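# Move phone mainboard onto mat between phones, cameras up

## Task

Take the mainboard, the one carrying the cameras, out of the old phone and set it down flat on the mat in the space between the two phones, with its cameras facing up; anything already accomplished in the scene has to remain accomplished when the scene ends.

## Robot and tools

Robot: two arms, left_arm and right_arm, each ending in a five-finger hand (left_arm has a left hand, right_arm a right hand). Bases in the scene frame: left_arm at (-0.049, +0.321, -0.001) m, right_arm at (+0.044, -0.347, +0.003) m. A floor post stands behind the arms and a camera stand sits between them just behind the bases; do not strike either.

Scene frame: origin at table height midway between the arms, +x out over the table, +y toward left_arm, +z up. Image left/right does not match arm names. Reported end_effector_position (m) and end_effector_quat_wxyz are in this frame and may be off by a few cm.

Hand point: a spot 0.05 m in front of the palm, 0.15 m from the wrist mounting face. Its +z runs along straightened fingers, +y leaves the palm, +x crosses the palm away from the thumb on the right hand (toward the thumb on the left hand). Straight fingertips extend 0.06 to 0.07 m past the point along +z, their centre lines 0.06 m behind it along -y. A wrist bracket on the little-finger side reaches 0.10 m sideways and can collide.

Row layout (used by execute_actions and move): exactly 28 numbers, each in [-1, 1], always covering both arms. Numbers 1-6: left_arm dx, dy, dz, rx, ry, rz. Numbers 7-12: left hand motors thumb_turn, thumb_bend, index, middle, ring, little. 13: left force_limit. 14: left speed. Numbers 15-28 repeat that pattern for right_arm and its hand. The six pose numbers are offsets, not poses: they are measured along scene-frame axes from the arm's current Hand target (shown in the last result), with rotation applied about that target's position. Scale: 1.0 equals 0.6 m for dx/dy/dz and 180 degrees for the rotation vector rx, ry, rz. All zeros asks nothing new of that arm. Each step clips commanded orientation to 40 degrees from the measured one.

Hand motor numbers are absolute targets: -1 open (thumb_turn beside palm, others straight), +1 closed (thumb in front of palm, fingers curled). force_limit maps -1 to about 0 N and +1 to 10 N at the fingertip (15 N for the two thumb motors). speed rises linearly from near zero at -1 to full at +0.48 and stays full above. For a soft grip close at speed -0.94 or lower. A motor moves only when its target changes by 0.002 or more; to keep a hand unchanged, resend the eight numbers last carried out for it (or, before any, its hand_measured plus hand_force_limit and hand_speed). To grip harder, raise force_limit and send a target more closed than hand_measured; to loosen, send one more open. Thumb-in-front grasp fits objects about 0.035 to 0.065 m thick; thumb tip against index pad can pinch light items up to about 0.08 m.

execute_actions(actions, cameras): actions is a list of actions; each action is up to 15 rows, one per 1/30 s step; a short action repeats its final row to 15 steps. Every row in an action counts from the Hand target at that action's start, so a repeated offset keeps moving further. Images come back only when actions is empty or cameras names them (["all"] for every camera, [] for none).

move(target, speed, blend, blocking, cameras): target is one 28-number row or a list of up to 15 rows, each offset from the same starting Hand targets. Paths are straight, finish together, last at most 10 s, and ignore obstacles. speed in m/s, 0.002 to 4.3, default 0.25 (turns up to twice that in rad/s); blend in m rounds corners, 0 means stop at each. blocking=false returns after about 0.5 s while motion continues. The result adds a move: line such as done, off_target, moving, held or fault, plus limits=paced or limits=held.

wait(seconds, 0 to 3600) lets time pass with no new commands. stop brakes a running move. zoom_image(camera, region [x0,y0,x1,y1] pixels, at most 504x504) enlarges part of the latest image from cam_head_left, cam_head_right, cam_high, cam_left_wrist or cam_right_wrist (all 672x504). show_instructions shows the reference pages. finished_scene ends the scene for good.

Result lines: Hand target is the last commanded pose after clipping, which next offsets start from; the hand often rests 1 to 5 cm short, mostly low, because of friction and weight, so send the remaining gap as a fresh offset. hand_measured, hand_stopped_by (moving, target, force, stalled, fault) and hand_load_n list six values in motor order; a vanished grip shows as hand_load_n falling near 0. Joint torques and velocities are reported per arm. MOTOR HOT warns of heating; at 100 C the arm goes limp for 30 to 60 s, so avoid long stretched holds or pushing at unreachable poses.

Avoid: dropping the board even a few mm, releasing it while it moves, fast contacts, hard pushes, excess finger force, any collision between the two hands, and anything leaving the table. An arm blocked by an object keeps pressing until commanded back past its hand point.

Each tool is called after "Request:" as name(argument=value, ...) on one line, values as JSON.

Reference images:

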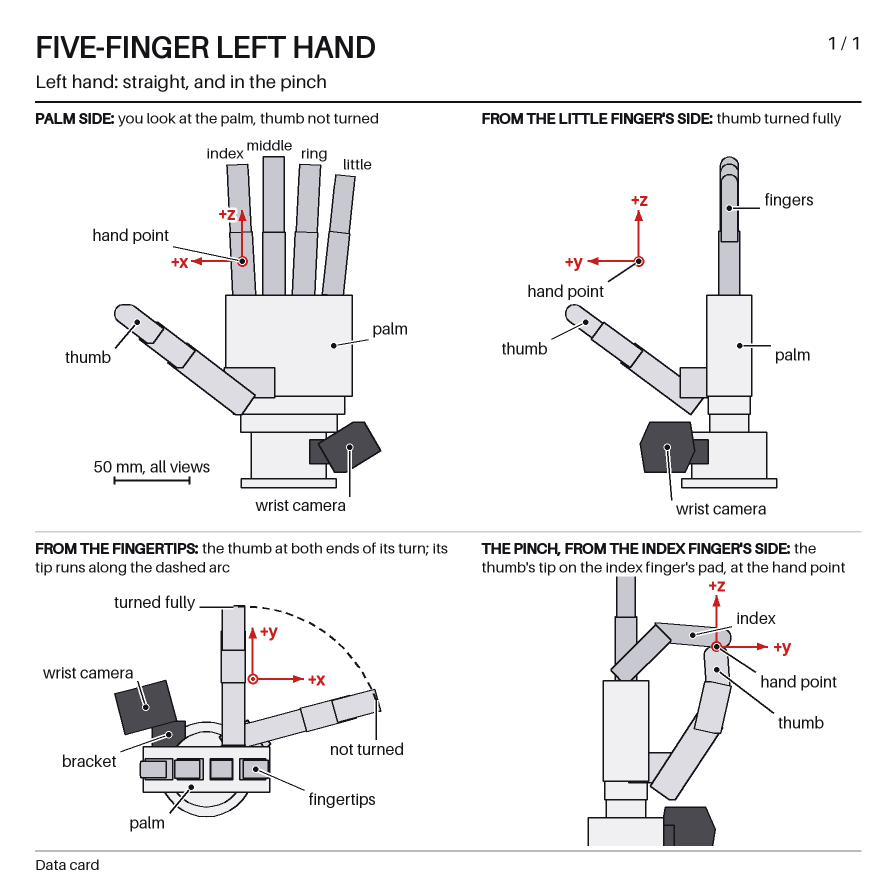

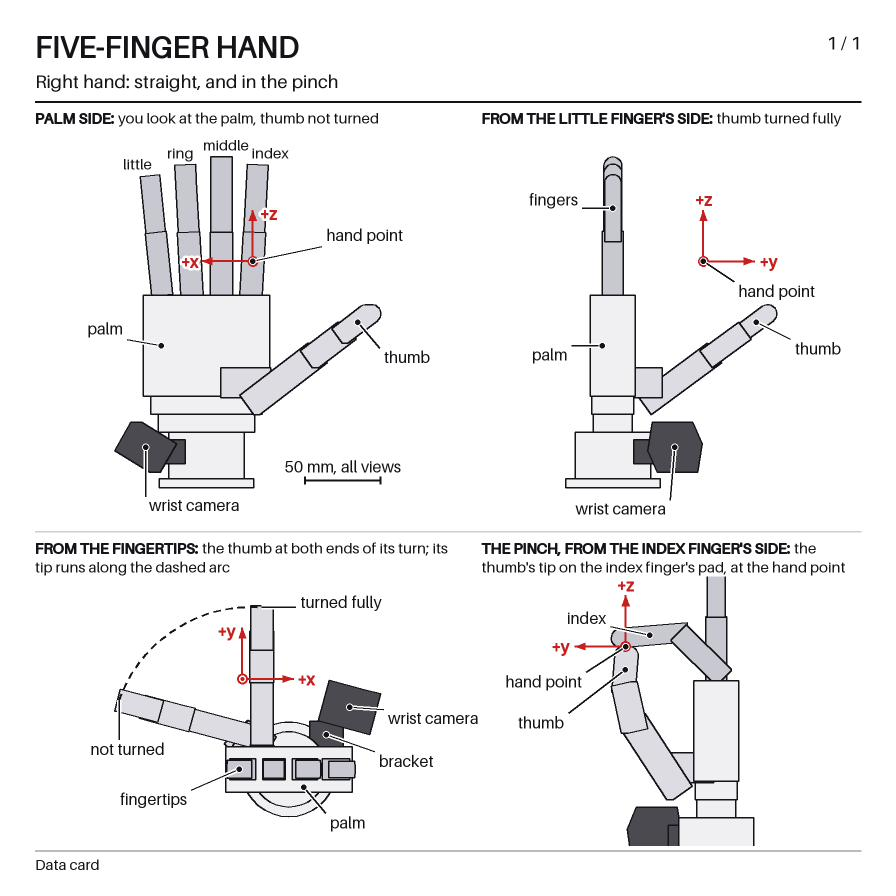

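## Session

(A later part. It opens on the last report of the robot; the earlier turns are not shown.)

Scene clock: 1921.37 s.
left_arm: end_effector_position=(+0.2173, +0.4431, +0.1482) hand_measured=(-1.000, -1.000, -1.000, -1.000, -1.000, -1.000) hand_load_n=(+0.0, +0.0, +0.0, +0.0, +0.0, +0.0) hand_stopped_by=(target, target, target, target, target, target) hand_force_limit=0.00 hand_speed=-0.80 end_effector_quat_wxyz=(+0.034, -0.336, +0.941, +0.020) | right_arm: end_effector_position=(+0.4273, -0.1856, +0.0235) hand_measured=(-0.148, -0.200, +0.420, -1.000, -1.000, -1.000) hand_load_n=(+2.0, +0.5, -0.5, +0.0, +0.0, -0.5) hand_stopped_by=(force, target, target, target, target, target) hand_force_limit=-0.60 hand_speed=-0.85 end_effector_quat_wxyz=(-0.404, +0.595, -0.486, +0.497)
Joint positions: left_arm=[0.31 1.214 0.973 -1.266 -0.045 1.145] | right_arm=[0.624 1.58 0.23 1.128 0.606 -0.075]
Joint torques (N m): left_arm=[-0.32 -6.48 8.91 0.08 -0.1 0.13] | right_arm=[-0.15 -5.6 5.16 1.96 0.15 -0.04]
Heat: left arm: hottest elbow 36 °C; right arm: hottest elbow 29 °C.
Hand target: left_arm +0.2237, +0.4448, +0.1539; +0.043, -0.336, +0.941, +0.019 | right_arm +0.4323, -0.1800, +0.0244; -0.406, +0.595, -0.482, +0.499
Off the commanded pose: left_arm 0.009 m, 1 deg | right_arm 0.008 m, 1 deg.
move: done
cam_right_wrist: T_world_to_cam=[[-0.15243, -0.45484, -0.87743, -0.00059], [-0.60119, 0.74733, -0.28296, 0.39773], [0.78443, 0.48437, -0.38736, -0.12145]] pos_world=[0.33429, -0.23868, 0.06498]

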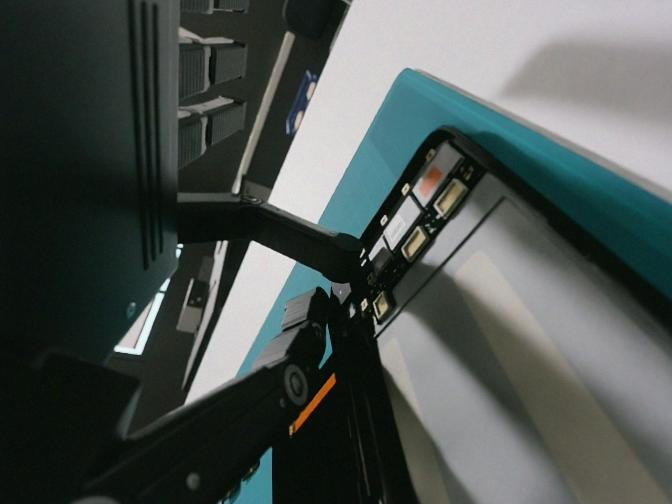

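Request:
move(target=[[0,0,0,0,0,0,-1,-1,-1,-1,-1,-1,0,-0.8,0.0,0,0,0,0,0,0.15,-0.2,0.42,-1,-1,-1,-0.4,-0.85],[0,0,0,0,0,0,-1,-1,-1,-1,-1,-1,0,-0.8,-0.008,-0.009,0.02,0,0,0,0.15,-0.2,0.42,-1,-1,-1,-0.4,-0.85]], speed=0.03, cameras=["cam_right_wrist"])

Request:
zoom_image(camera="cam_right_wrist", region=[280, 200, 420, 340])

Scene clock: 1936.50 s.
left_arm: end_effector_position=(+0.2173, +0.4431, +0.1482) hand_measured=(-1.000, -1.000, -1.000, -1.000, -1.000, -1.000) hand_load_n=(+0.0, +0.0, +0.0, +0.0, +0.0, +0.0) hand_stopped_by=(target, target, target, target, target, target) hand_force_limit=0.00 hand_speed=-0.80 end_effector_quat_wxyz=(+0.034, -0.336, +0.941, +0.020) | right_arm: end_effector_position=(+0.4283, -0.1844, +0.0367) hand_measured=(-0.110, -0.200, +0.420, -1.000, -1.000, -1.000) hand_load_n=(+0.0, +0.0, +0.0, +0.0, +0.0, +0.0) hand_stopped_by=(force, target, target, target, target, target) hand_force_limit=-0.40 hand_speed=-0.85 end_effector_quat_wxyz=(-0.410, +0.590, -0.485, +0.498)
Joint positions: left_arm=[0.31 1.214 0.973 -1.266 -0.045 1.145] | right_arm=[0.625 1.518 0.231 1.081 0.605 -0.076]
Joint torques (N m): left_arm=[-0.44 -6.48 8.94 0.13 -0.1 0.12] | right_arm=[-0.79 -7 4.23 1.17 -0.03 -0.06]
Heat: left arm: hottest elbow 36 °C; right arm: hottest elbow 29 °C.
Hand target: left_arm +0.2237, +0.4448, +0.1539; +0.043, -0.336, +0.941, +0.019 | right_arm +0.4274, -0.1854, +0.0365; -0.406, +0.595, -0.482, +0.499
Off the commanded pose: left_arm 0.009 m, 1 deg | right_arm 0.001 m, 1 deg.
move: done
cam_right_wrist: T_world_to_cam=[[-0.14043, -0.44726, -0.88331, 0.00825], [-0.59907, 0.74869, -0.28385, 0.4006], [0.78828, 0.48931, -0.37308, -0.11904]] pos_world=[0.33499, -0.23798, 0.07659]

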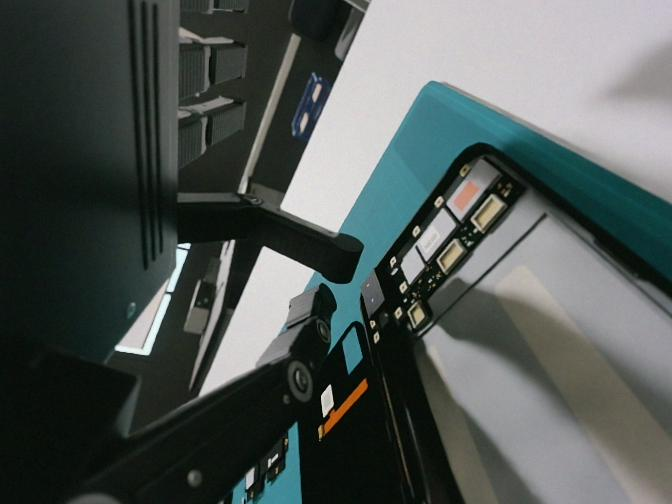

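Scaled by 3.600 from the camera's image (finer frame: 960x720).

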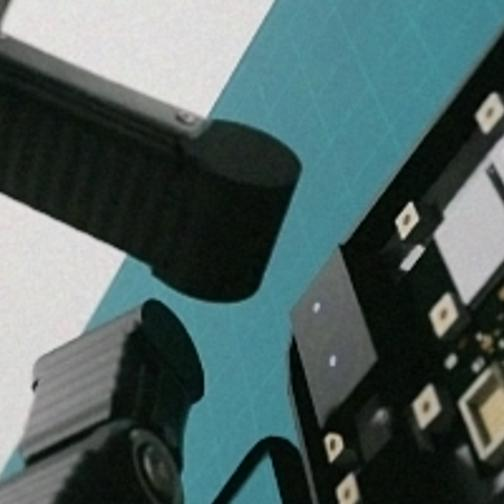

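Request:
move(target=[[0,0,0,0,0,0,-1,-1,-1,-1,-1,-1,0,-0.8,0,0,0.03,0,0,0,-0.3,-0.2,0.42,-1,-1,-1,-0.4,-0.3],[0,0,0,0,0,0,-1,-1,-1,-1,-1,-1,0,-0.8,0,0.04,0.03,0.0383,0,-0.0068,0.3,-0.1,-1,0.42,-1,-1,-0.2,-0.3]], speed=0.1, cameras=["cam_right_wrist"])

Request:
zoom_image(camera="cam_right_wrist", region=[280, 130, 480, 330])

Scene clock: 2071.83 s.
left_arm: end_effector_position=(+0.2173, +0.4431, +0.1482) hand_measured=(-1.000, -1.000, -1.000, -1.000, -1.000, -1.000) hand_load_n=(+0.0, +0.0, +0.0, +0.0, -0.5, +0.0) hand_stopped_by=(target, target, target, target, target, target) hand_force_limit=0.00 hand_speed=-0.80 end_effector_quat_wxyz=(+0.034, -0.336, +0.941, +0.020) | right_arm: end_effector_position=(+0.4212, -0.1714, +0.0521) hand_measured=(+0.300, -0.100, -1.000, +0.420, -1.000, -1.000) hand_load_n=(+0.0, +0.0, -0.5, +0.0, +0.0, +0.0) hand_stopped_by=(target, target, target, target, target, target) hand_force_limit=-0.20 hand_speed=-0.30 end_effector_quat_wxyz=(-0.430, +0.567, -0.516, +0.477)
Joint positions: left_arm=[0.31 1.214 0.973 -1.266 -0.045 1.145] | right_arm=[0.668 1.42 0.235 0.963 0.652 0.036]
Joint torques (N m): left_arm=[-0.44 -6.42 8.92 0.1 -0.1 0.13] | right_arm=[0.21 -4.72 7.25 1.17 0.17 0.19]
Heat: left arm: hottest elbow 36 °C; right arm: hottest elbow 28 °C.
Hand target: left_arm +0.2237, +0.4448, +0.1539; +0.043, -0.336, +0.941, +0.019 | right_arm +0.4274, -0.1614, +0.0544; -0.436, +0.564, -0.517, +0.473
Off the commanded pose: left_arm 0.009 m, 1 deg | right_arm 0.012 m, 1 deg.
move: off_target (right_arm); target 2's new numbers were sent with right_arm's hand 0.012 m and 1 deg from that target
cam_right_wrist: T_world_to_cam=[[-0.15523, -0.35991, -0.91998, 0.04981], [-0.58351, 0.78486, -0.20859, 0.38664], [0.79713, 0.50445, -0.33184, -0.11737]] pos_world=[0.3269, -0.22633, 0.08752]

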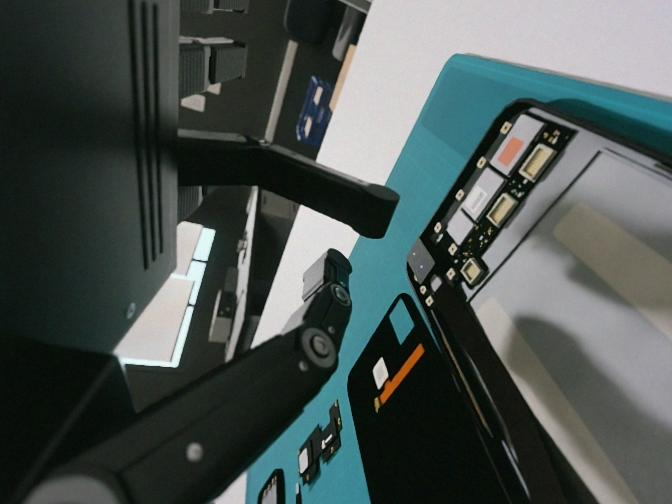

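Scaled by 2.520 from the camera's image (finer frame: 960x720).

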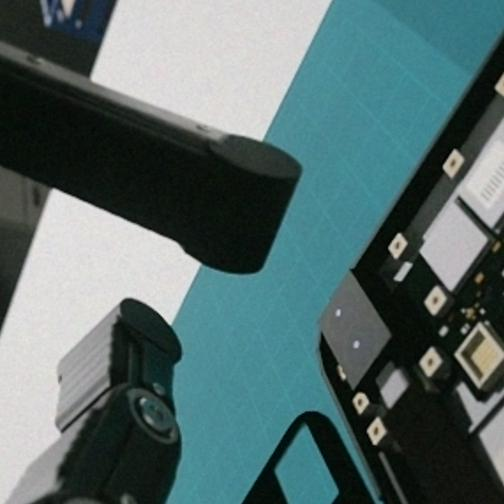

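Request:
move(target=[0,0,0,0,0,0,-1,-1,-1,-1,-1,-1,0,-0.8,0.008,0.005,0,0,0,0,0.45,-0.1,-1,0.28,-1,-1,-0.2,-0.3], speed=0.1, cameras=["cam_right_wrist"])

Request:
zoom_image(camera="cam_right_wrist", region=[300, 150, 480, 330])

Scene clock: 2102.20 s.
left_arm: end_effector_position=(+0.2173, +0.4431, +0.1482) hand_measured=(-1.000, -1.000, -1.000, -1.000, -1.000, -1.000) hand_load_n=(+0.0, -0.5, +0.0, +0.0, +0.0, +0.0) hand_stopped_by=(target, target, target, target, target, target) hand_force_limit=0.00 hand_speed=-0.80 end_effector_quat_wxyz=(+0.034, -0.336, +0.941, +0.020) | right_arm: end_effector_position=(+0.4259, -0.1678, +0.0528) hand_measured=(+0.450, -0.100, -1.000, +0.280, -1.000, -1.000) hand_load_n=(+0.0, +0.5, +0.0, +0.0, +0.0, +0.0) hand_stopped_by=(target, target, target, target, target, target) hand_force_limit=-0.20 hand_speed=-0.30 end_effector_quat_wxyz=(-0.431, +0.566, -0.516, +0.478)
Joint positions: left_arm=[0.31 1.214 0.973 -1.266 -0.045 1.145] | right_arm=[0.668 1.433 0.25 0.963 0.652 0.036]
Joint torques (N m): left_arm=[-0.44 -6.48 8.88 0.1 -0.11 0.13] | right_arm=[-0.03 -4.66 7.25 1.13 0.09 0.18]
Heat: left arm: hottest elbow 36 °C; right arm: hottest elbow 29 °C.
Hand target: left_arm +0.2237, +0.4448, +0.1539; +0.043, -0.336, +0.941, +0.019 | right_arm +0.4322, -0.1585, +0.0544; -0.436, +0.564, -0.517, +0.473
Off the commanded pose: left_arm 0.009 m, 1 deg | right_arm 0.011 m, 1 deg.
move: off_target (right_arm)
cam_right_wrist: T_world_to_cam=[[-0.15352, -0.35864, -0.92076, 0.05202], [-0.5831, 0.78516, -0.20861, 0.38661], [0.79777, 0.50487, -0.32966, -0.12294]] pos_world=[0.3315, -0.22283, 0.08802]

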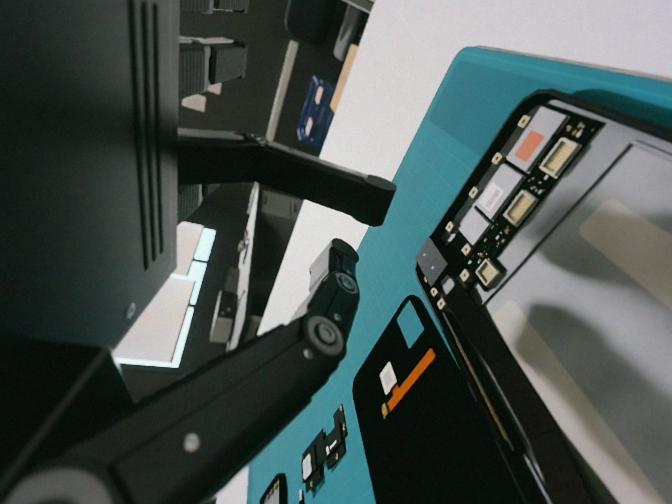

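Scaled by 2.800 from the camera's image (finer frame: 960x720).

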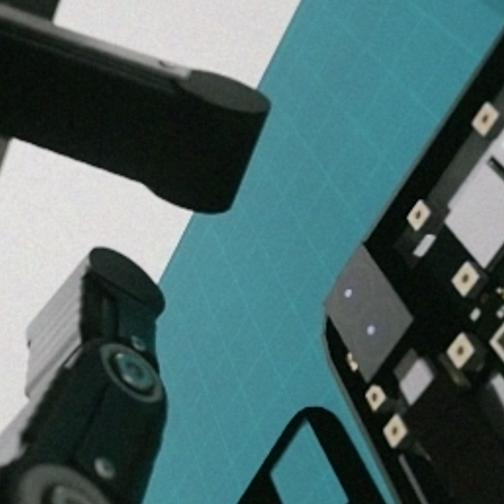

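Request:
move(target=[0,0,0,0,0,0,-1,-1,-1,-1,-1,-1,0,-0.8,0.003,0.005,0,0,0,0,0.45,-0.1,-1,0.0,-1,-1,-0.2,-0.3], speed=0.1, cameras=["cam_right_wrist"])

Request:
zoom_image(camera="cam_right_wrist", region=[300, 130, 480, 310])

Scene clock: 2139.20 s.
left_arm: end_effector_position=(+0.2173, +0.4431, +0.1482) hand_measured=(-1.000, -1.000, -1.000, -1.000, -1.000, -1.000) hand_load_n=(+0.0, +0.0, +0.0, +0.0, +0.0, +0.0) hand_stopped_by=(target, target, target, target, target, target) hand_force_limit=0.00 hand_speed=-0.80 end_effector_quat_wxyz=(+0.034, -0.336, +0.941, +0.020) | right_arm: end_effector_position=(+0.4281, -0.1652, +0.0530) hand_measured=(+0.450, -0.100, -1.000, +0.000, -1.000, -1.000) hand_load_n=(+0.0, +0.0, +0.0, +0.0, +0.0, +0.0) hand_stopped_by=(target, target, target, target, target, target) hand_force_limit=-0.20 hand_speed=-0.30 end_effector_quat_wxyz=(-0.431, +0.566, -0.516, +0.478)
Joint positions: left_arm=[0.31 1.214 0.973 -1.266 -0.045 1.145] | right_arm=[0.67 1.44 0.259 0.962 0.654 0.037]
Joint torques (N m): left_arm=[-0.32 -6.53 8.92 0.08 -0.1 0.13] | right_arm=[0.15 -5.13 7.3 1.07 0.19 0.19]
Heat: left arm: hottest elbow 36 °C; right arm: hottest elbow 30 °C.
Hand target: left_arm +0.2237, +0.4448, +0.1539; +0.043, -0.336, +0.941, +0.019 | right_arm +0.4341, -0.1555, +0.0544; -0.436, +0.564, -0.517, +0.474
Off the commanded pose: left_arm 0.009 m, 1 deg | right_arm 0.012 m, 1 deg.
move: off_target (right_arm)
cam_right_wrist: T_world_to_cam=[[-0.15287, -0.35842, -0.92096, 0.0532], [-0.58327, 0.78501, -0.2087, 0.38599], [0.79776, 0.50527, -0.32906, -0.12589]] pos_world=[0.3337, -0.22033, 0.08812]

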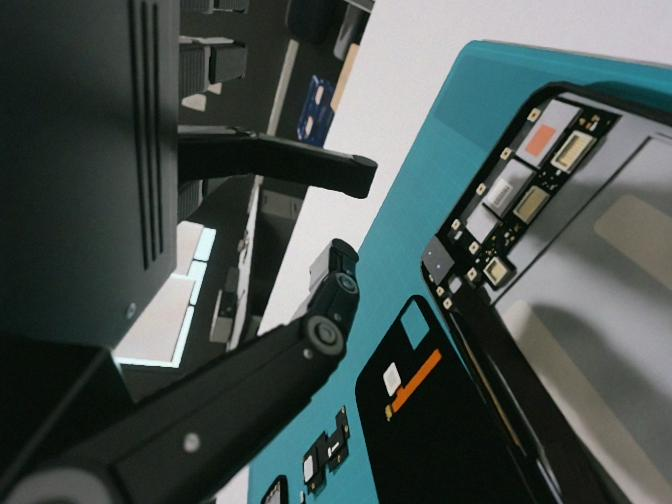

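Scaled by 2.800 from the camera's image (finer frame: 960x720).

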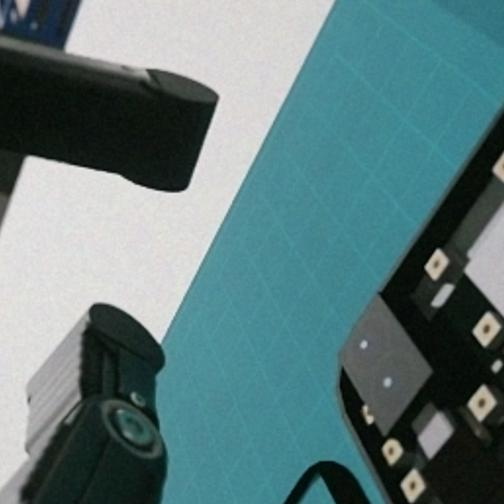

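Request:
move(target=[0,0,0,0,0,0,-1,-1,-1,-1,-1,-1,0,-0.8,-0.006,0.0035,-0.035,0,0,0,0.35,-0.05,-1,0.2,-1,-1,-0.2,-0.3], speed=0.08, cameras=["cam_right_wrist"])

Request:
zoom_image(camera="cam_right_wrist", region=[290, 150, 430, 290])

Scene clock: 2215.10 s.
left_arm: end_effector_position=(+0.2173, +0.4431, +0.1482) hand_measured=(-1.000, -1.000, -1.000, -1.000, -1.000, -1.000) hand_load_n=(+0.0, +0.0, +0.0, +0.0, +0.0, +0.0) hand_stopped_by=(target, target, target, target, target, target) hand_force_limit=0.00 hand_speed=-0.80 end_effector_quat_wxyz=(+0.034, -0.336, +0.941, +0.020) | right_arm: end_effector_position=(+0.4266, -0.1618, +0.0314) hand_measured=(+0.350, -0.050, -1.000, +0.200, -1.000, -1.000) hand_load_n=(+0.0, +0.0, +0.0, +0.0, +0.0, +0.0) hand_stopped_by=(target, target, target, target, target, target) hand_force_limit=-0.20 hand_speed=-0.30 end_effector_quat_wxyz=(-0.426, +0.570, -0.516, +0.477)
Joint positions: left_arm=[0.31 1.214 0.973 -1.266 -0.045 1.145] | right_arm=[0.684 1.553 0.259 1.06 0.668 0.042]
Joint torques (N m): left_arm=[-0.38 -6.42 8.9 0.12 -0.11 0.13] | right_arm=[0.21 -5.95 5.46 2.07 0.19 0.18]
Heat: left arm: hottest elbow 36 °C; right arm: hottest elbow 29 °C.
Hand target: left_arm +0.2237, +0.4448, +0.1539; +0.043, -0.336, +0.941, +0.019 | right_arm +0.4305, -0.1534, +0.0334; -0.436, +0.564, -0.517, +0.474
Off the commanded pose: left_arm 0.009 m, 1 deg | right_arm 0.009 m, 1 deg.
move: done
cam_right_wrist: T_world_to_cam=[[-0.16235, -0.36444, -0.91697, 0.03727], [-0.58487, 0.78399, -0.20804, 0.37839], [0.79471, 0.50253, -0.34044, -0.13242]] pos_world=[0.3326, -0.21652, 0.06782]

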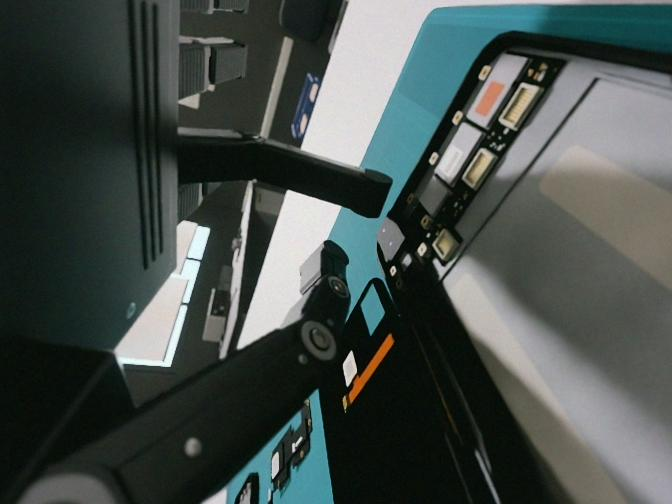

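Scaled by 3.600 from the camera's image (finer frame: 960x720).

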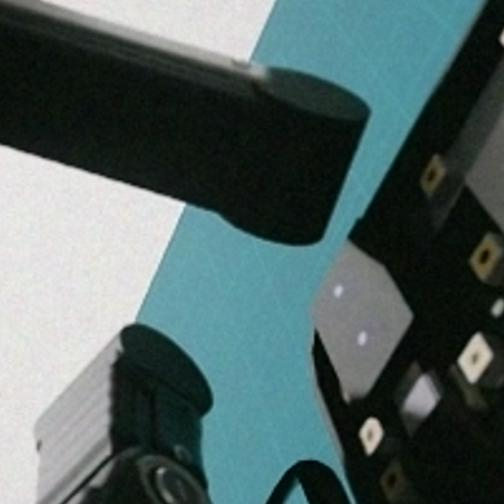

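Request:
move(target=[0,0,0,0,0,0,-1,-1,-1,-1,-1,-1,0,-0.8,-0.004,-0.006,0,0,0,0,0.35,-0.05,-1,0.2,-1,-1,-0.2,-0.3], speed=0.05, cameras=[])

Scene clock: 2234.73 s.
left_arm: end_effector_position=(+0.2173, +0.4431, +0.1482) hand_measured=(-1.000, -1.000, -1.000, -1.000, -1.000, -1.000) hand_load_n=(+0.0, +0.0, +0.0, +0.0, +0.0, +0.0) hand_stopped_by=(target, target, target, target, target, target) hand_force_limit=0.00 hand_speed=-0.80 end_effector_quat_wxyz=(+0.034, -0.336, +0.941, +0.020) | right_arm: end_effector_position=(+0.4272, -0.1612, +0.0329) hand_measured=(+0.350, -0.050, -1.000, +0.200, -1.000, -1.000) hand_load_n=(+0.0, +0.0, +0.0, +0.0, +0.0, +0.0) hand_stopped_by=(target, target, target, target, target, target) hand_force_limit=-0.20 hand_speed=-0.30 end_effector_quat_wxyz=(-0.429, +0.568, -0.516, +0.477)
Joint positions: left_arm=[0.31 1.214 0.973 -1.266 -0.045 1.145] | right_arm=[0.684 1.553 0.259 1.066 0.667 0.042]
Joint torques (N m): left_arm=[-0.32 -6.59 8.92 0.1 -0.11 0.13] | right_arm=[-0.26 -6.12 4.57 2.07 0.02 0.16]
Heat: left arm: hottest elbow 36 °C; right arm: hottest elbow 29 °C.
Hand target: left_arm +0.2237, +0.4448, +0.1539; +0.043, -0.336, +0.941, +0.019 | right_arm +0.4281, -0.1569, +0.0335; -0.436, +0.564, -0.517, +0.473
Off the commanded pose: left_arm 0.009 m, 1 deg | right_arm 0.004 m, 1 deg.
move: done

Request:
move(target=[0,0,0,0,0,0,-1,-1,-1,-1,-1,-1,0,-0.8,-0.005,-0.011,0,0,0,0,0.35,-0.05,-1,0.2,-1,-1,-0.2,-0.3], speed=0.05, cameras=[])

Scene clock: 2240.50 s.
left_arm: end_effector_position=(+0.2173, +0.4431, +0.1482) hand_measured=(-1.000, -1.000, -1.000, -1.000, -1.000, -1.000) hand_load_n=(+0.0, +0.0, +0.0, +0.0, +0.0, +0.0) hand_stopped_by=(target, target, target, target, target, target) hand_force_limit=0.00 hand_speed=-0.80 end_effector_quat_wxyz=(+0.034, -0.336, +0.941, +0.020) | right_arm: end_effector_position=(+0.4248, -0.1607, +0.0325) hand_measured=(+0.350, -0.050, -1.000, +0.200, -1.000, -1.000) hand_load_n=(+0.0, +0.0, +0.0, +0.0, +0.0, +0.0) hand_stopped_by=(target, target, target, target, target, target) hand_force_limit=-0.20 hand_speed=-0.30 end_effector_quat_wxyz=(-0.433, +0.570, -0.514, +0.474)
Joint positions: left_arm=[0.31 1.214 0.973 -1.266 -0.045 1.145] | right_arm=[0.684 1.553 0.251 1.077 0.656 0.042]
Joint torques (N m): left_arm=[-0.32 -6.53 8.95 0.12 -0.11 0.13] | right_arm=[-1.44 -6.89 3.67 2.21 -0.02 0.12]
Heat: left arm: hottest elbow 36 °C; right arm: hottest elbow 29 °C.
Hand target: left_arm +0.2237, +0.4448, +0.1539; +0.043, -0.336, +0.941, +0.019 | right_arm +0.4250, -0.1636, +0.0334; -0.436, +0.564, -0.517, +0.474
Off the commanded pose: left_arm 0.009 m, 1 deg | right_arm 0.003 m, 1 deg.
move: done

Request:
move(target=[0,0,0,0,0,0,-1,-1,-1,-1,-1,-1,0,-0.8,0,-0.0055,0,0,0,0,0.35,-0.05,-1,0.2,-1,-1,-0.2,-0.3], speed=0.05, cameras=[])

Scene clock: 2246.20 s.
left_arm: end_effector_position=(+0.2173, +0.4431, +0.1482) hand_measured=(-1.000, -1.000, -1.000, -1.000, -1.000, -1.000) hand_load_n=(+0.0, -0.5, +0.0, +0.0, +0.0, +0.0) hand_stopped_by=(target, target, target, target, target, target) hand_force_limit=0.00 hand_speed=-0.80 end_effector_quat_wxyz=(+0.034, -0.336, +0.941, +0.020) | right_arm: end_effector_position=(+0.4244, -0.1632, +0.0315) hand_measured=(+0.350, -0.050, -1.000, +0.200, -1.000, -1.000) hand_load_n=(+0.0, +0.5, +0.0, +0.0, +0.0, +0.0) hand_stopped_by=(target, target, target, target, target, target) hand_force_limit=-0.20 hand_speed=-0.30 end_effector_quat_wxyz=(-0.433, +0.570, -0.514, +0.473)
Joint positions: left_arm=[0.31 1.214 0.973 -1.266 -0.045 1.145] | right_arm=[0.676 1.553 0.246 1.081 0.646 0.042]
Joint torques (N m): left_arm=[-0.38 -6.48 8.92 0.08 -0.1 0.14] | right_arm=[-1.55 -7 3.64 2.04 -0.03 0.1]
Heat: left arm: hottest elbow 36 °C; right arm: hottest elbow 29 °C.
Hand target: left_arm +0.2237, +0.4448, +0.1539; +0.043, -0.336, +0.941, +0.019 | right_arm +0.4250, -0.1668, +0.0334; -0.436, +0.564, -0.517, +0.473
Off the commanded pose: left_arm 0.009 m, 1 deg | right_arm 0.004 m, 1 deg.
move: done

Request:
move(target=[0,0,0,0,0,0,-1,-1,-1,-1,-1,-1,0,-0.8,0,0,-0.018,0,0,0,0.35,-0.05,-1,0.2,-1,-1,-0.2,-0.3], speed=0.04, cameras=["cam_right_wrist"])

Request:
zoom_image(camera="cam_right_wrist", region=[290, 150, 430, 290])

Scene clock: 2253.27 s.
left_arm: end_effector_position=(+0.2173, +0.4431, +0.1482) hand_measured=(-1.000, -1.000, -1.000, -1.000, -1.000, -1.000) hand_load_n=(+0.0, +0.0, +0.0, +0.0, +0.0, +0.0) hand_stopped_by=(target, target, target, target, target, target) hand_force_limit=0.00 hand_speed=-0.80 end_effector_quat_wxyz=(+0.034, -0.336, +0.941, +0.020) | right_arm: end_effector_position=(+0.4263, -0.1618, +0.0280) hand_measured=(+0.350, -0.050, -1.000, +0.200, -1.000, -1.000) hand_load_n=(+0.0, +0.0, +0.0, +0.0, +0.0, +0.0) hand_stopped_by=(target, target, target, target, target, target) hand_force_limit=-0.20 hand_speed=-0.30 end_effector_quat_wxyz=(-0.440, +0.564, -0.514, +0.474)
Joint positions: left_arm=[0.31 1.214 0.973 -1.266 -0.045 1.145] | right_arm=[0.675 1.601 0.246 1.148 0.646 0.042]
Joint torques (N m): left_arm=[-0.26 -6.53 8.9 0.08 -0.11 0.13] | right_arm=[-1.55 -6.07 3.12 2.19 -0.02 0.1]
Heat: left arm: hottest elbow 36 °C; right arm: hottest elbow 29 °C.
Hand target: left_arm +0.2237, +0.4448, +0.1539; +0.043, -0.336, +0.941, +0.019 | right_arm +0.4250, -0.1668, +0.0226; -0.436, +0.564, -0.517, +0.473
Off the commanded pose: left_arm 0.009 m, 1 deg | right_arm 0.007 m, 1 deg.
move: done
cam_right_wrist: T_world_to_cam=[[-0.14132, -0.34759, -0.92694, 0.02803], [-0.59091, 0.78085, -0.20272, 0.37946], [0.79427, 0.51909, -0.31574, -0.13106]] pos_world=[0.33229, -0.21853, 0.06153]

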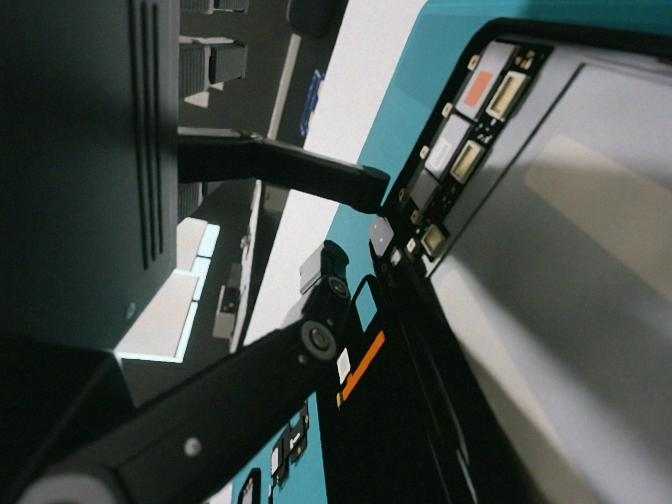

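Scaled by 3.600 from the camera's image (finer frame: 960x720).

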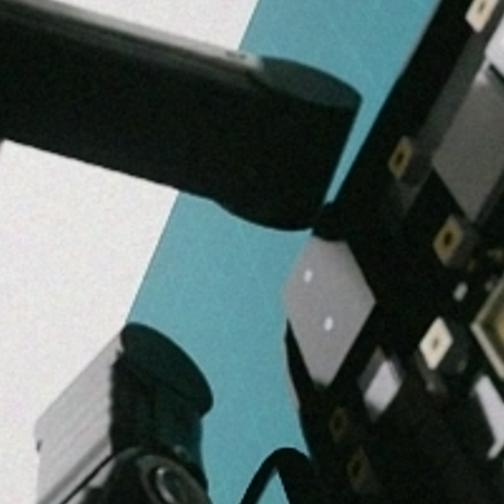

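Request:
move(target=[0,0,0,0,0,0,-1,-1,-1,-1,-1,-1,0,-0.8,-0.002,-0.002,-0.008,0,0,0,0.35,-0.05,-1,0.2,-1,-1,-0.2,-0.3], speed=0.04, cameras=["cam_right_wrist"])

Request:
zoom_image(camera="cam_right_wrist", region=[290, 150, 430, 290])

Scene clock: 2263.20 s.
left_arm: end_effector_position=(+0.2173, +0.4431, +0.1482) hand_measured=(-1.000, -1.000, -1.000, -1.000, -1.000, -1.000) hand_load_n=(+0.0, -0.5, +0.0, +0.0, +0.0, +0.0) hand_stopped_by=(target, target, target, target, target, target) hand_force_limit=0.00 hand_speed=-0.80 end_effector_quat_wxyz=(+0.034, -0.336, +0.941, +0.020) | right_arm: end_effector_position=(+0.4269, -0.1619, +0.0259) hand_measured=(+0.350, -0.050, -1.000, +0.200, -1.000, -1.000) hand_load_n=(+0.0, +0.0, +0.0, +0.5, -0.5, -0.5) hand_stopped_by=(target, target, target, target, target, target) hand_force_limit=-0.20 hand_speed=-0.30 end_effector_quat_wxyz=(-0.443, +0.561, -0.514, +0.474)
Joint positions: left_arm=[0.31 1.214 0.973 -1.266 -0.045 1.145] | right_arm=[0.674 1.627 0.244 1.185 0.646 0.042]
Joint torques (N m): left_arm=[-0.26 -6.48 8.9 0.1 -0.09 0.13] | right_arm=[-1.49 -5.83 2.67 1.96 -0.04 0.1]
Heat: left arm: hottest elbow 36 °C; right arm: hottest elbow 29 °C.
Hand target: left_arm +0.2237, +0.4448, +0.1539; +0.043, -0.336, +0.941, +0.019 | right_arm +0.4238, -0.1680, +0.0178; -0.436, +0.564, -0.517, +0.473
Off the commanded pose: left_arm 0.009 m, 1 deg | right_arm 0.011 m, 1 deg.
move: off_target (right_arm)
cam_right_wrist: T_world_to_cam=[[-0.13464, -0.34198, -0.93001, 0.02445], [-0.58885, 0.78247, -0.20247, 0.37877], [0.79695, 0.52038, -0.30673, -0.13333]] pos_world=[0.33259, -0.21863, 0.05853]

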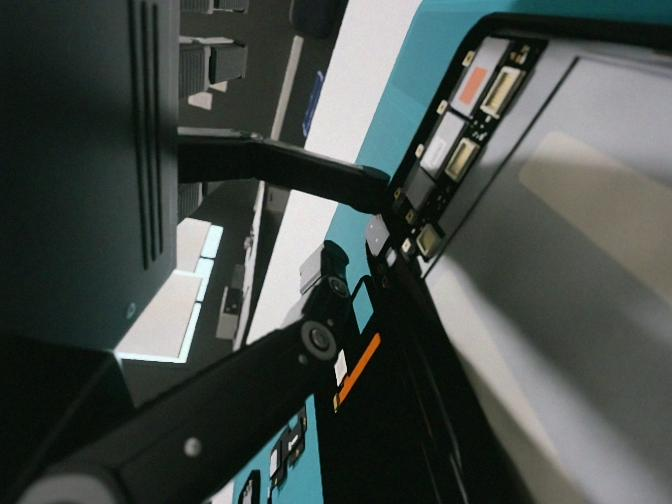

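Scaled by 3.600 from the camera's image (finer frame: 960x720).

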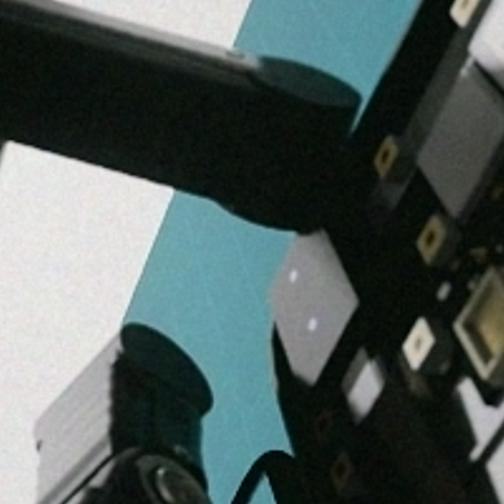

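Request:
move(target=[0,0,0,0,0,0,-1,-1,-1,-1,-1,-1,0,-0.8,-0.003,-0.0035,-0.006,0,0,0,0.35,-0.05,-1,0.2,-1,-1,-0.2,-0.3], speed=0.04, cameras=["cam_right_wrist"])

Request:
zoom_image(camera="cam_right_wrist", region=[290, 150, 430, 290])

Scene clock: 2296.63 s.
left_arm: end_effector_position=(+0.2173, +0.4431, +0.1482) hand_measured=(-1.000, -1.000, -1.000, -1.000, -1.000, -1.000) hand_load_n=(+0.0, +0.0, +0.0, +0.0, +0.0, +0.0) hand_stopped_by=(target, target, target, target, target, target) hand_force_limit=0.00 hand_speed=-0.80 end_effector_quat_wxyz=(+0.034, -0.336, +0.941, +0.020) | right_arm: end_effector_position=(+0.4267, -0.1628, +0.0249) hand_measured=(+0.350, -0.050, -1.000, +0.200, -1.000, -1.000) hand_load_n=(+0.0, +0.0, +0.0, +1.5, +0.0, +0.0) hand_stopped_by=(target, target, target, target, target, target) hand_force_limit=-0.20 hand_speed=-0.30 end_effector_quat_wxyz=(-0.446, +0.558, -0.514, +0.475)
Joint positions: left_arm=[0.31 1.214 0.973 -1.266 -0.045 1.145] | right_arm=[0.672 1.645 0.24 1.216 0.644 0.042]
Joint torques (N m): left_arm=[-0.38 -6.48 8.92 0.09 -0.1 0.14] | right_arm=[-1.49 -5.83 2.22 1.72 -0.04 0.1]
Heat: left arm: hottest elbow 36 °C; right arm: hottest elbow 28 °C.
Hand target: left_arm +0.2237, +0.4448, +0.1539; +0.043, -0.336, +0.941, +0.019 | right_arm +0.4220, -0.1702, +0.0143; -0.436, +0.564, -0.517, +0.474
Off the commanded pose: left_arm 0.009 m, 1 deg | right_arm 0.014 m, 1 deg.
move: off_target (right_arm)
cam_right_wrist: T_world_to_cam=[[-0.12827, -0.33639, -0.93295, 0.02135], [-0.58709, 0.78393, -0.20194, 0.37867], [0.7993, 0.52182, -0.29804, -0.13403]] pos_world=[0.33218, -0.21974, 0.05644]

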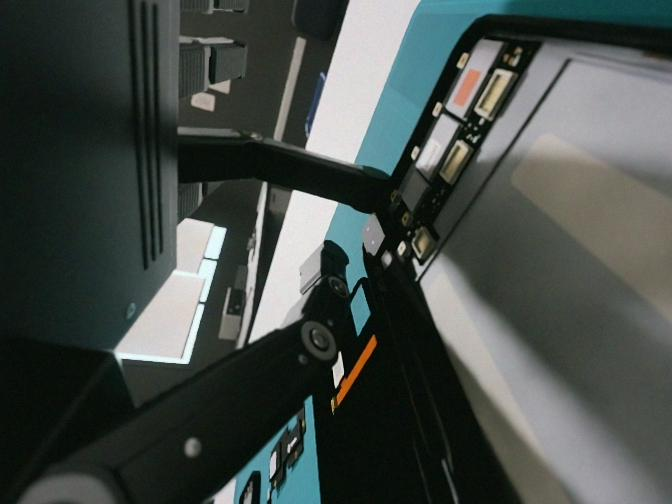

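Scaled by 3.600 from the camera's image (finer frame: 960x720).

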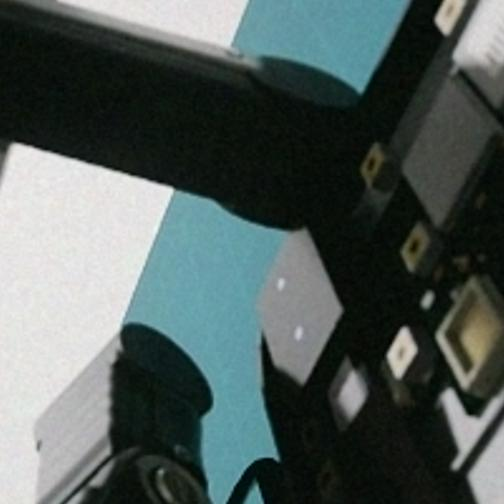

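Request:
move(target=[[0,0,0,0,0,0,-1,-1,-1,-1,-1,-1,0,-0.8,0.0,0.003,0.025,0,0,0,0.35,-0.05,-1,0.2,-1,-1,-0.2,-0.3],[0,0,0,0,0,0,-1,-1,-1,-1,-1,-1,0,-0.8,0.003,-0.0015,0.025,0,0,0,0.35,-0.05,-1,0.2,-1,-1,-0.2,-0.3]], speed=0.04, cameras=["cam_right_wrist"])

Request:
zoom_image(camera="cam_right_wrist", region=[290, 150, 430, 290])

Scene clock: 2311.90 s.
left_arm: end_effector_position=(+0.2173, +0.4431, +0.1482) hand_measured=(-1.000, -1.000, -1.000, -1.000, -1.000, -1.000) hand_load_n=(+0.0, +0.0, +0.0, +0.0, +0.0, +0.0) hand_stopped_by=(target, target, target, target, target, target) hand_force_limit=0.00 hand_speed=-0.80 end_effector_quat_wxyz=(+0.034, -0.336, +0.941, +0.020) | right_arm: end_effector_position=(+0.4244, -0.1663, +0.0300) hand_measured=(+0.350, -0.050, -1.000, +0.200, -1.000, -1.000) hand_load_n=(+0.0, +0.0, +0.0, +0.0, +0.0, +0.0) hand_stopped_by=(target, target, target, target, target, target) hand_force_limit=-0.20 hand_speed=-0.30 end_effector_quat_wxyz=(-0.439, +0.564, -0.515, +0.473)
Joint positions: left_arm=[0.31 1.214 0.973 -1.266 -0.045 1.145] | right_arm=[0.665 1.58 0.235 1.136 0.636 0.042]
Joint torques (N m): left_arm=[-0.38 -6.42 8.91 0.13 -0.1 0.14] | right_arm=[-1.61 -7.41 3.37 1.17 -0.02 0.07]
Heat: left arm: hottest elbow 36 °C; right arm: hottest elbow 28 °C.
Hand target: left_arm +0.2237, +0.4448, +0.1539; +0.043, -0.336, +0.941, +0.019 | right_arm +0.4239, -0.1710, +0.0292; -0.436, +0.564, -0.517, +0.473
Off the commanded pose: left_arm 0.009 m, 1 deg | right_arm 0.005 m, 0 deg.
move: done
cam_right_wrist: T_world_to_cam=[[-0.14342, -0.3467, -0.92695, 0.02928], [-0.59125, 0.78112, -0.20068, 0.38235], [0.79363, 0.51928, -0.31702, -0.12629]] pos_world=[0.33049, -0.22293, 0.06383]

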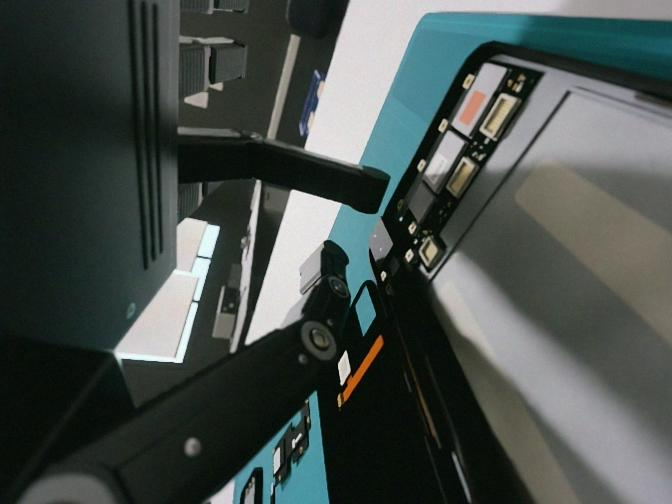

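Scaled by 3.600 from the camera's image (finer frame: 960x720).

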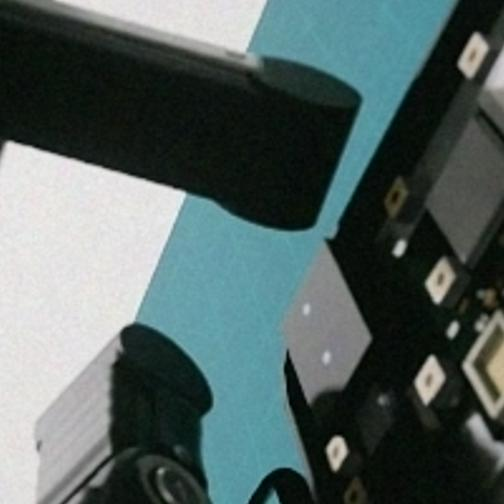

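Request:
move(target=[0,0,0,0,0,0,-1,-1,-1,-1,-1,-1,0,-0.8,-0.002,0,-0.017,0,0,0,0.35,-0.05,-1,0.2,-1,-1,-0.2,-0.3], speed=0.04, cameras=["cam_right_wrist"])

Request:
zoom_image(camera="cam_right_wrist", region=[290, 150, 430, 290])

Scene clock: 2320.83 s.
left_arm: end_effector_position=(+0.2173, +0.4431, +0.1482) hand_measured=(-1.000, -1.000, -1.000, -1.000, -1.000, -1.000) hand_load_n=(+0.0, +0.0, +0.0, +0.0, +0.0, +0.0) hand_stopped_by=(target, target, target, target, target, target) hand_force_limit=0.00 hand_speed=-0.80 end_effector_quat_wxyz=(+0.034, -0.336, +0.941, +0.020) | right_arm: end_effector_position=(+0.4254, -0.1656, +0.0265) hand_measured=(+0.350, -0.050, -1.000, +0.200, -1.000, -1.000) hand_load_n=(+0.0, +0.0, +0.0, +0.5, +0.0, +0.0) hand_stopped_by=(target, target, target, target, target, target) hand_force_limit=-0.20 hand_speed=-0.30 end_effector_quat_wxyz=(-0.443, +0.561, -0.514, +0.474)
Joint positions: left_arm=[0.31 1.214 0.973 -1.266 -0.045 1.145] | right_arm=[0.665 1.617 0.235 1.183 0.636 0.042]
Joint torques (N m): left_arm=[-0.32 -6.53 8.94 0.1 -0.11 0.13] | right_arm=[-1.32 -5.71 2.81 1.98 0.07 0.08]
Heat: left arm: hottest elbow 36 °C; right arm: hottest elbow 28 °C.
Hand target: left_arm +0.2237, +0.4448, +0.1539; +0.043, -0.336, +0.941, +0.019 | right_arm +0.4227, -0.1710, +0.0191; -0.436, +0.564, -0.517, +0.474
Off the commanded pose: left_arm 0.009 m, 1 deg | right_arm 0.010 m, 1 deg.
move: done
cam_right_wrist: T_world_to_cam=[[-0.13611, -0.34114, -0.9301, 0.02429], [-0.58965, 0.78234, -0.20066, 0.38119], [0.79611, 0.52113, -0.30764, -0.12952]] pos_world=[0.33119, -0.22243, 0.05923]

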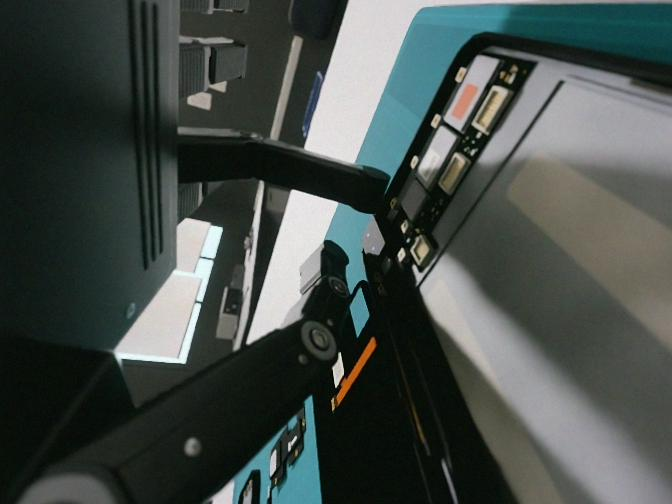

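Scaled by 3.600 from the camera's image (finer frame: 960x720).

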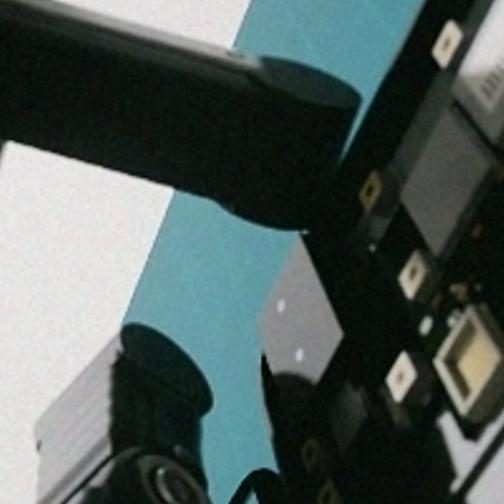

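Request:
move(target=[0,0,0,0,0,0,-1,-1,-1,-1,-1,-1,0,-0.8,-0.002,0,-0.008,0,0,0,0.35,-0.05,-1,0.2,-1,-1,-0.2,-0.3], speed=0.04, cameras=["cam_right_wrist"])

Request:
zoom_image(camera="cam_right_wrist", region=[290, 150, 430, 290])

Scene clock: 2332.23 s.
left_arm: end_effector_position=(+0.2173, +0.4431, +0.1482) hand_measured=(-1.000, -1.000, -1.000, -1.000, -1.000, -1.000) hand_load_n=(+0.0, -0.5, +0.0, +0.0, +0.0, +0.0) hand_stopped_by=(target, target, target, target, target, target) hand_force_limit=0.00 hand_speed=-0.80 end_effector_quat_wxyz=(+0.034, -0.336, +0.941, +0.020) | right_arm: end_effector_position=(+0.4261, -0.1654, +0.0242) hand_measured=(+0.350, -0.050, -1.000, +0.200, -1.000, -1.000) hand_load_n=(+0.0, +0.0, -0.5, +1.5, +0.0, +0.0) hand_stopped_by=(target, target, target, target, target, target) hand_force_limit=-0.20 hand_speed=-0.30 end_effector_quat_wxyz=(-0.446, +0.558, -0.514, +0.475)
Joint positions: left_arm=[0.31 1.214 0.973 -1.266 -0.045 1.145] | right_arm=[0.665 1.644 0.235 1.219 0.638 0.042]
Joint torques (N m): left_arm=[-0.38 -6.48 8.94 0.09 -0.11 0.13] | right_arm=[-1.08 -5.71 2.39 1.77 0.11 0.09]
Heat: left arm: hottest elbow 36 °C; right arm: hottest elbow 28 °C.
Hand target: left_arm +0.2237, +0.4448, +0.1539; +0.043, -0.336, +0.941, +0.019 | right_arm +0.4215, -0.1710, +0.0142; -0.436, +0.564, -0.517, +0.474
Off the commanded pose: left_arm 0.009 m, 1 deg | right_arm 0.012 m, 1 deg.
move: off_target (right_arm)
cam_right_wrist: T_world_to_cam=[[-0.13033, -0.33639, -0.93266, 0.02063], [-0.58681, 0.78441, -0.20091, 0.38014], [0.79917, 0.52111, -0.29962, -0.13242]] pos_world=[0.33158, -0.22224, 0.05594]

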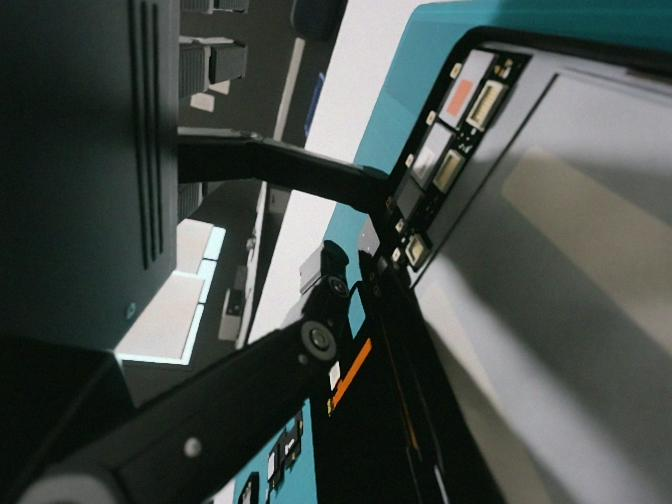

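Scaled by 3.600 from the camera's image (finer frame: 960x720).

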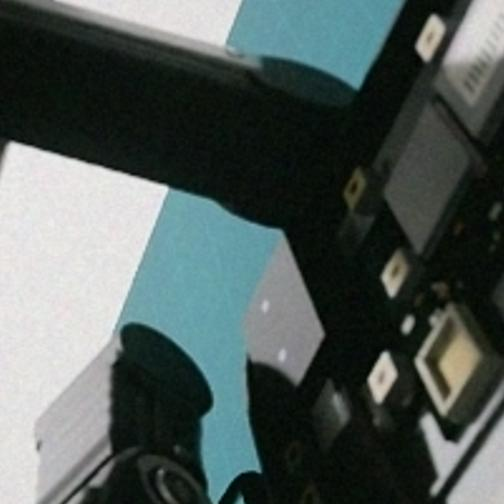

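Request:
zoom_image(camera="cam_right_wrist", region=[360, 40, 460, 140])

Request:
zoom_image(camera="cam_right_wrist", region=[360, 140, 460, 290])

Scaled by 5.040 from the camera's image (finer frame: 960x720).

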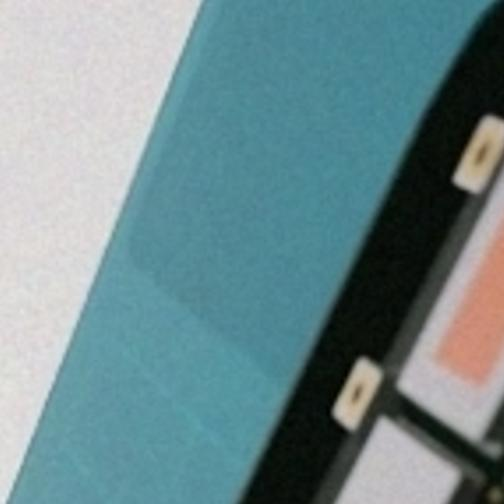

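Scaled by 3.360 from the camera's image (finer frame: 960x720).

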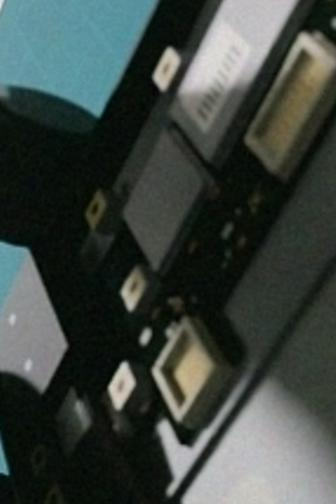

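Request:
move(target=[[0,0,0,0,0,0,-1,-1,-1,-1,-1,-1,0,-0.8,0.002,0.0,0.025,0,0,0,0.35,-0.05,-1,0.2,-1,-1,-0.2,-0.3],[0,0,0,0,0,0,-1,-1,-1,-1,-1,-1,0,-0.8,0.0,-0.007,0.025,0,0,0,0.35,-0.05,-1,0.2,-1,-1,-0.2,-0.3],[0,0,0,0,0,0,-1,-1,-1,-1,-1,-1,0,-0.8,-0.002,-0.007,0.006,0,0,0,0.35,-0.05,-1,0.2,-1,-1,-0.2,-0.3]], speed=0.05, cameras=["cam_right_wrist"])

Request:
zoom_image(camera="cam_right_wrist", region=[290, 150, 430, 290])

Scene clock: 2447.57 s.
left_arm: end_effector_position=(+0.2173, +0.4431, +0.1482) hand_measured=(-1.000, -1.000, -1.000, -1.000, -1.000, -1.000) hand_load_n=(+0.0, +0.0, +0.0, +0.0, +0.0, +0.0) hand_stopped_by=(target, target, target, target, target, target) hand_force_limit=0.00 hand_speed=-0.80 end_effector_quat_wxyz=(+0.034, -0.336, +0.941, +0.020) | right_arm: end_effector_position=(+0.4235, -0.1693, +0.0265) hand_measured=(+0.350, -0.050, -1.000, +0.200, -1.000, -1.000) hand_load_n=(+0.0, +0.0, +0.0, +0.5, +0.0, +0.0) hand_stopped_by=(target, target, target, target, target, target) hand_force_limit=-0.20 hand_speed=-0.30 end_effector_quat_wxyz=(-0.445, +0.559, -0.515, +0.474)
Joint positions: left_arm=[0.31 1.214 0.973 -1.266 -0.045 1.145] | right_arm=[0.658 1.619 0.224 1.202 0.629 0.042]
Joint torques (N m): left_arm=[-0.38 -6.48 8.94 0.1 -0.1 0.12] | right_arm=[-1.32 -5.42 2.65 1.87 0.07 0.06]
Heat: left arm: hottest elbow 36 °C; right arm: hottest shoulder 27 °C.
Hand target: left_arm +0.2237, +0.4448, +0.1539; +0.043, -0.336, +0.941, +0.019 | right_arm +0.4202, -0.1752, +0.0178; -0.436, +0.564, -0.517, +0.474
Off the commanded pose: left_arm 0.009 m, 1 deg | right_arm 0.011 m, 1 deg.
move: off_target (right_arm)
cam_right_wrist: T_world_to_cam=[[-0.13314, -0.33696, -0.93206, 0.0222], [-0.58855, 0.78353, -0.1992, 0.38271], [0.79742, 0.52205, -0.30264, -0.12652]] pos_world=[0.32909, -0.22634, 0.05864]

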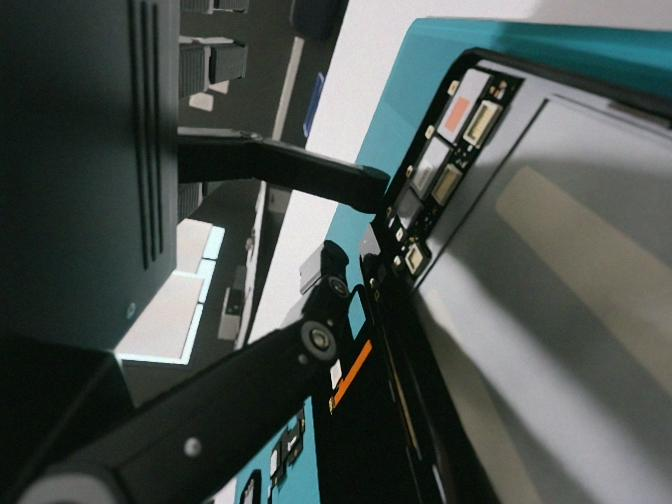

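Scaled by 3.600 from the camera's image (finer frame: 960x720).

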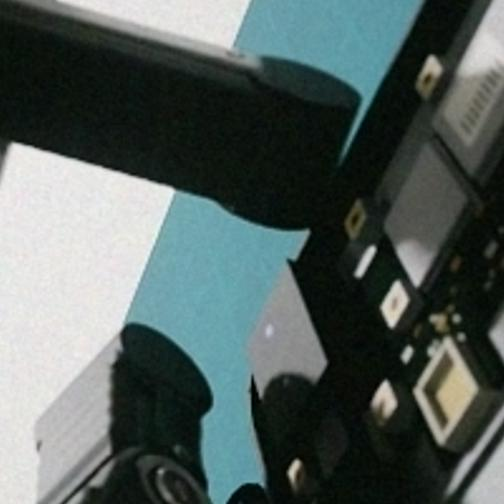

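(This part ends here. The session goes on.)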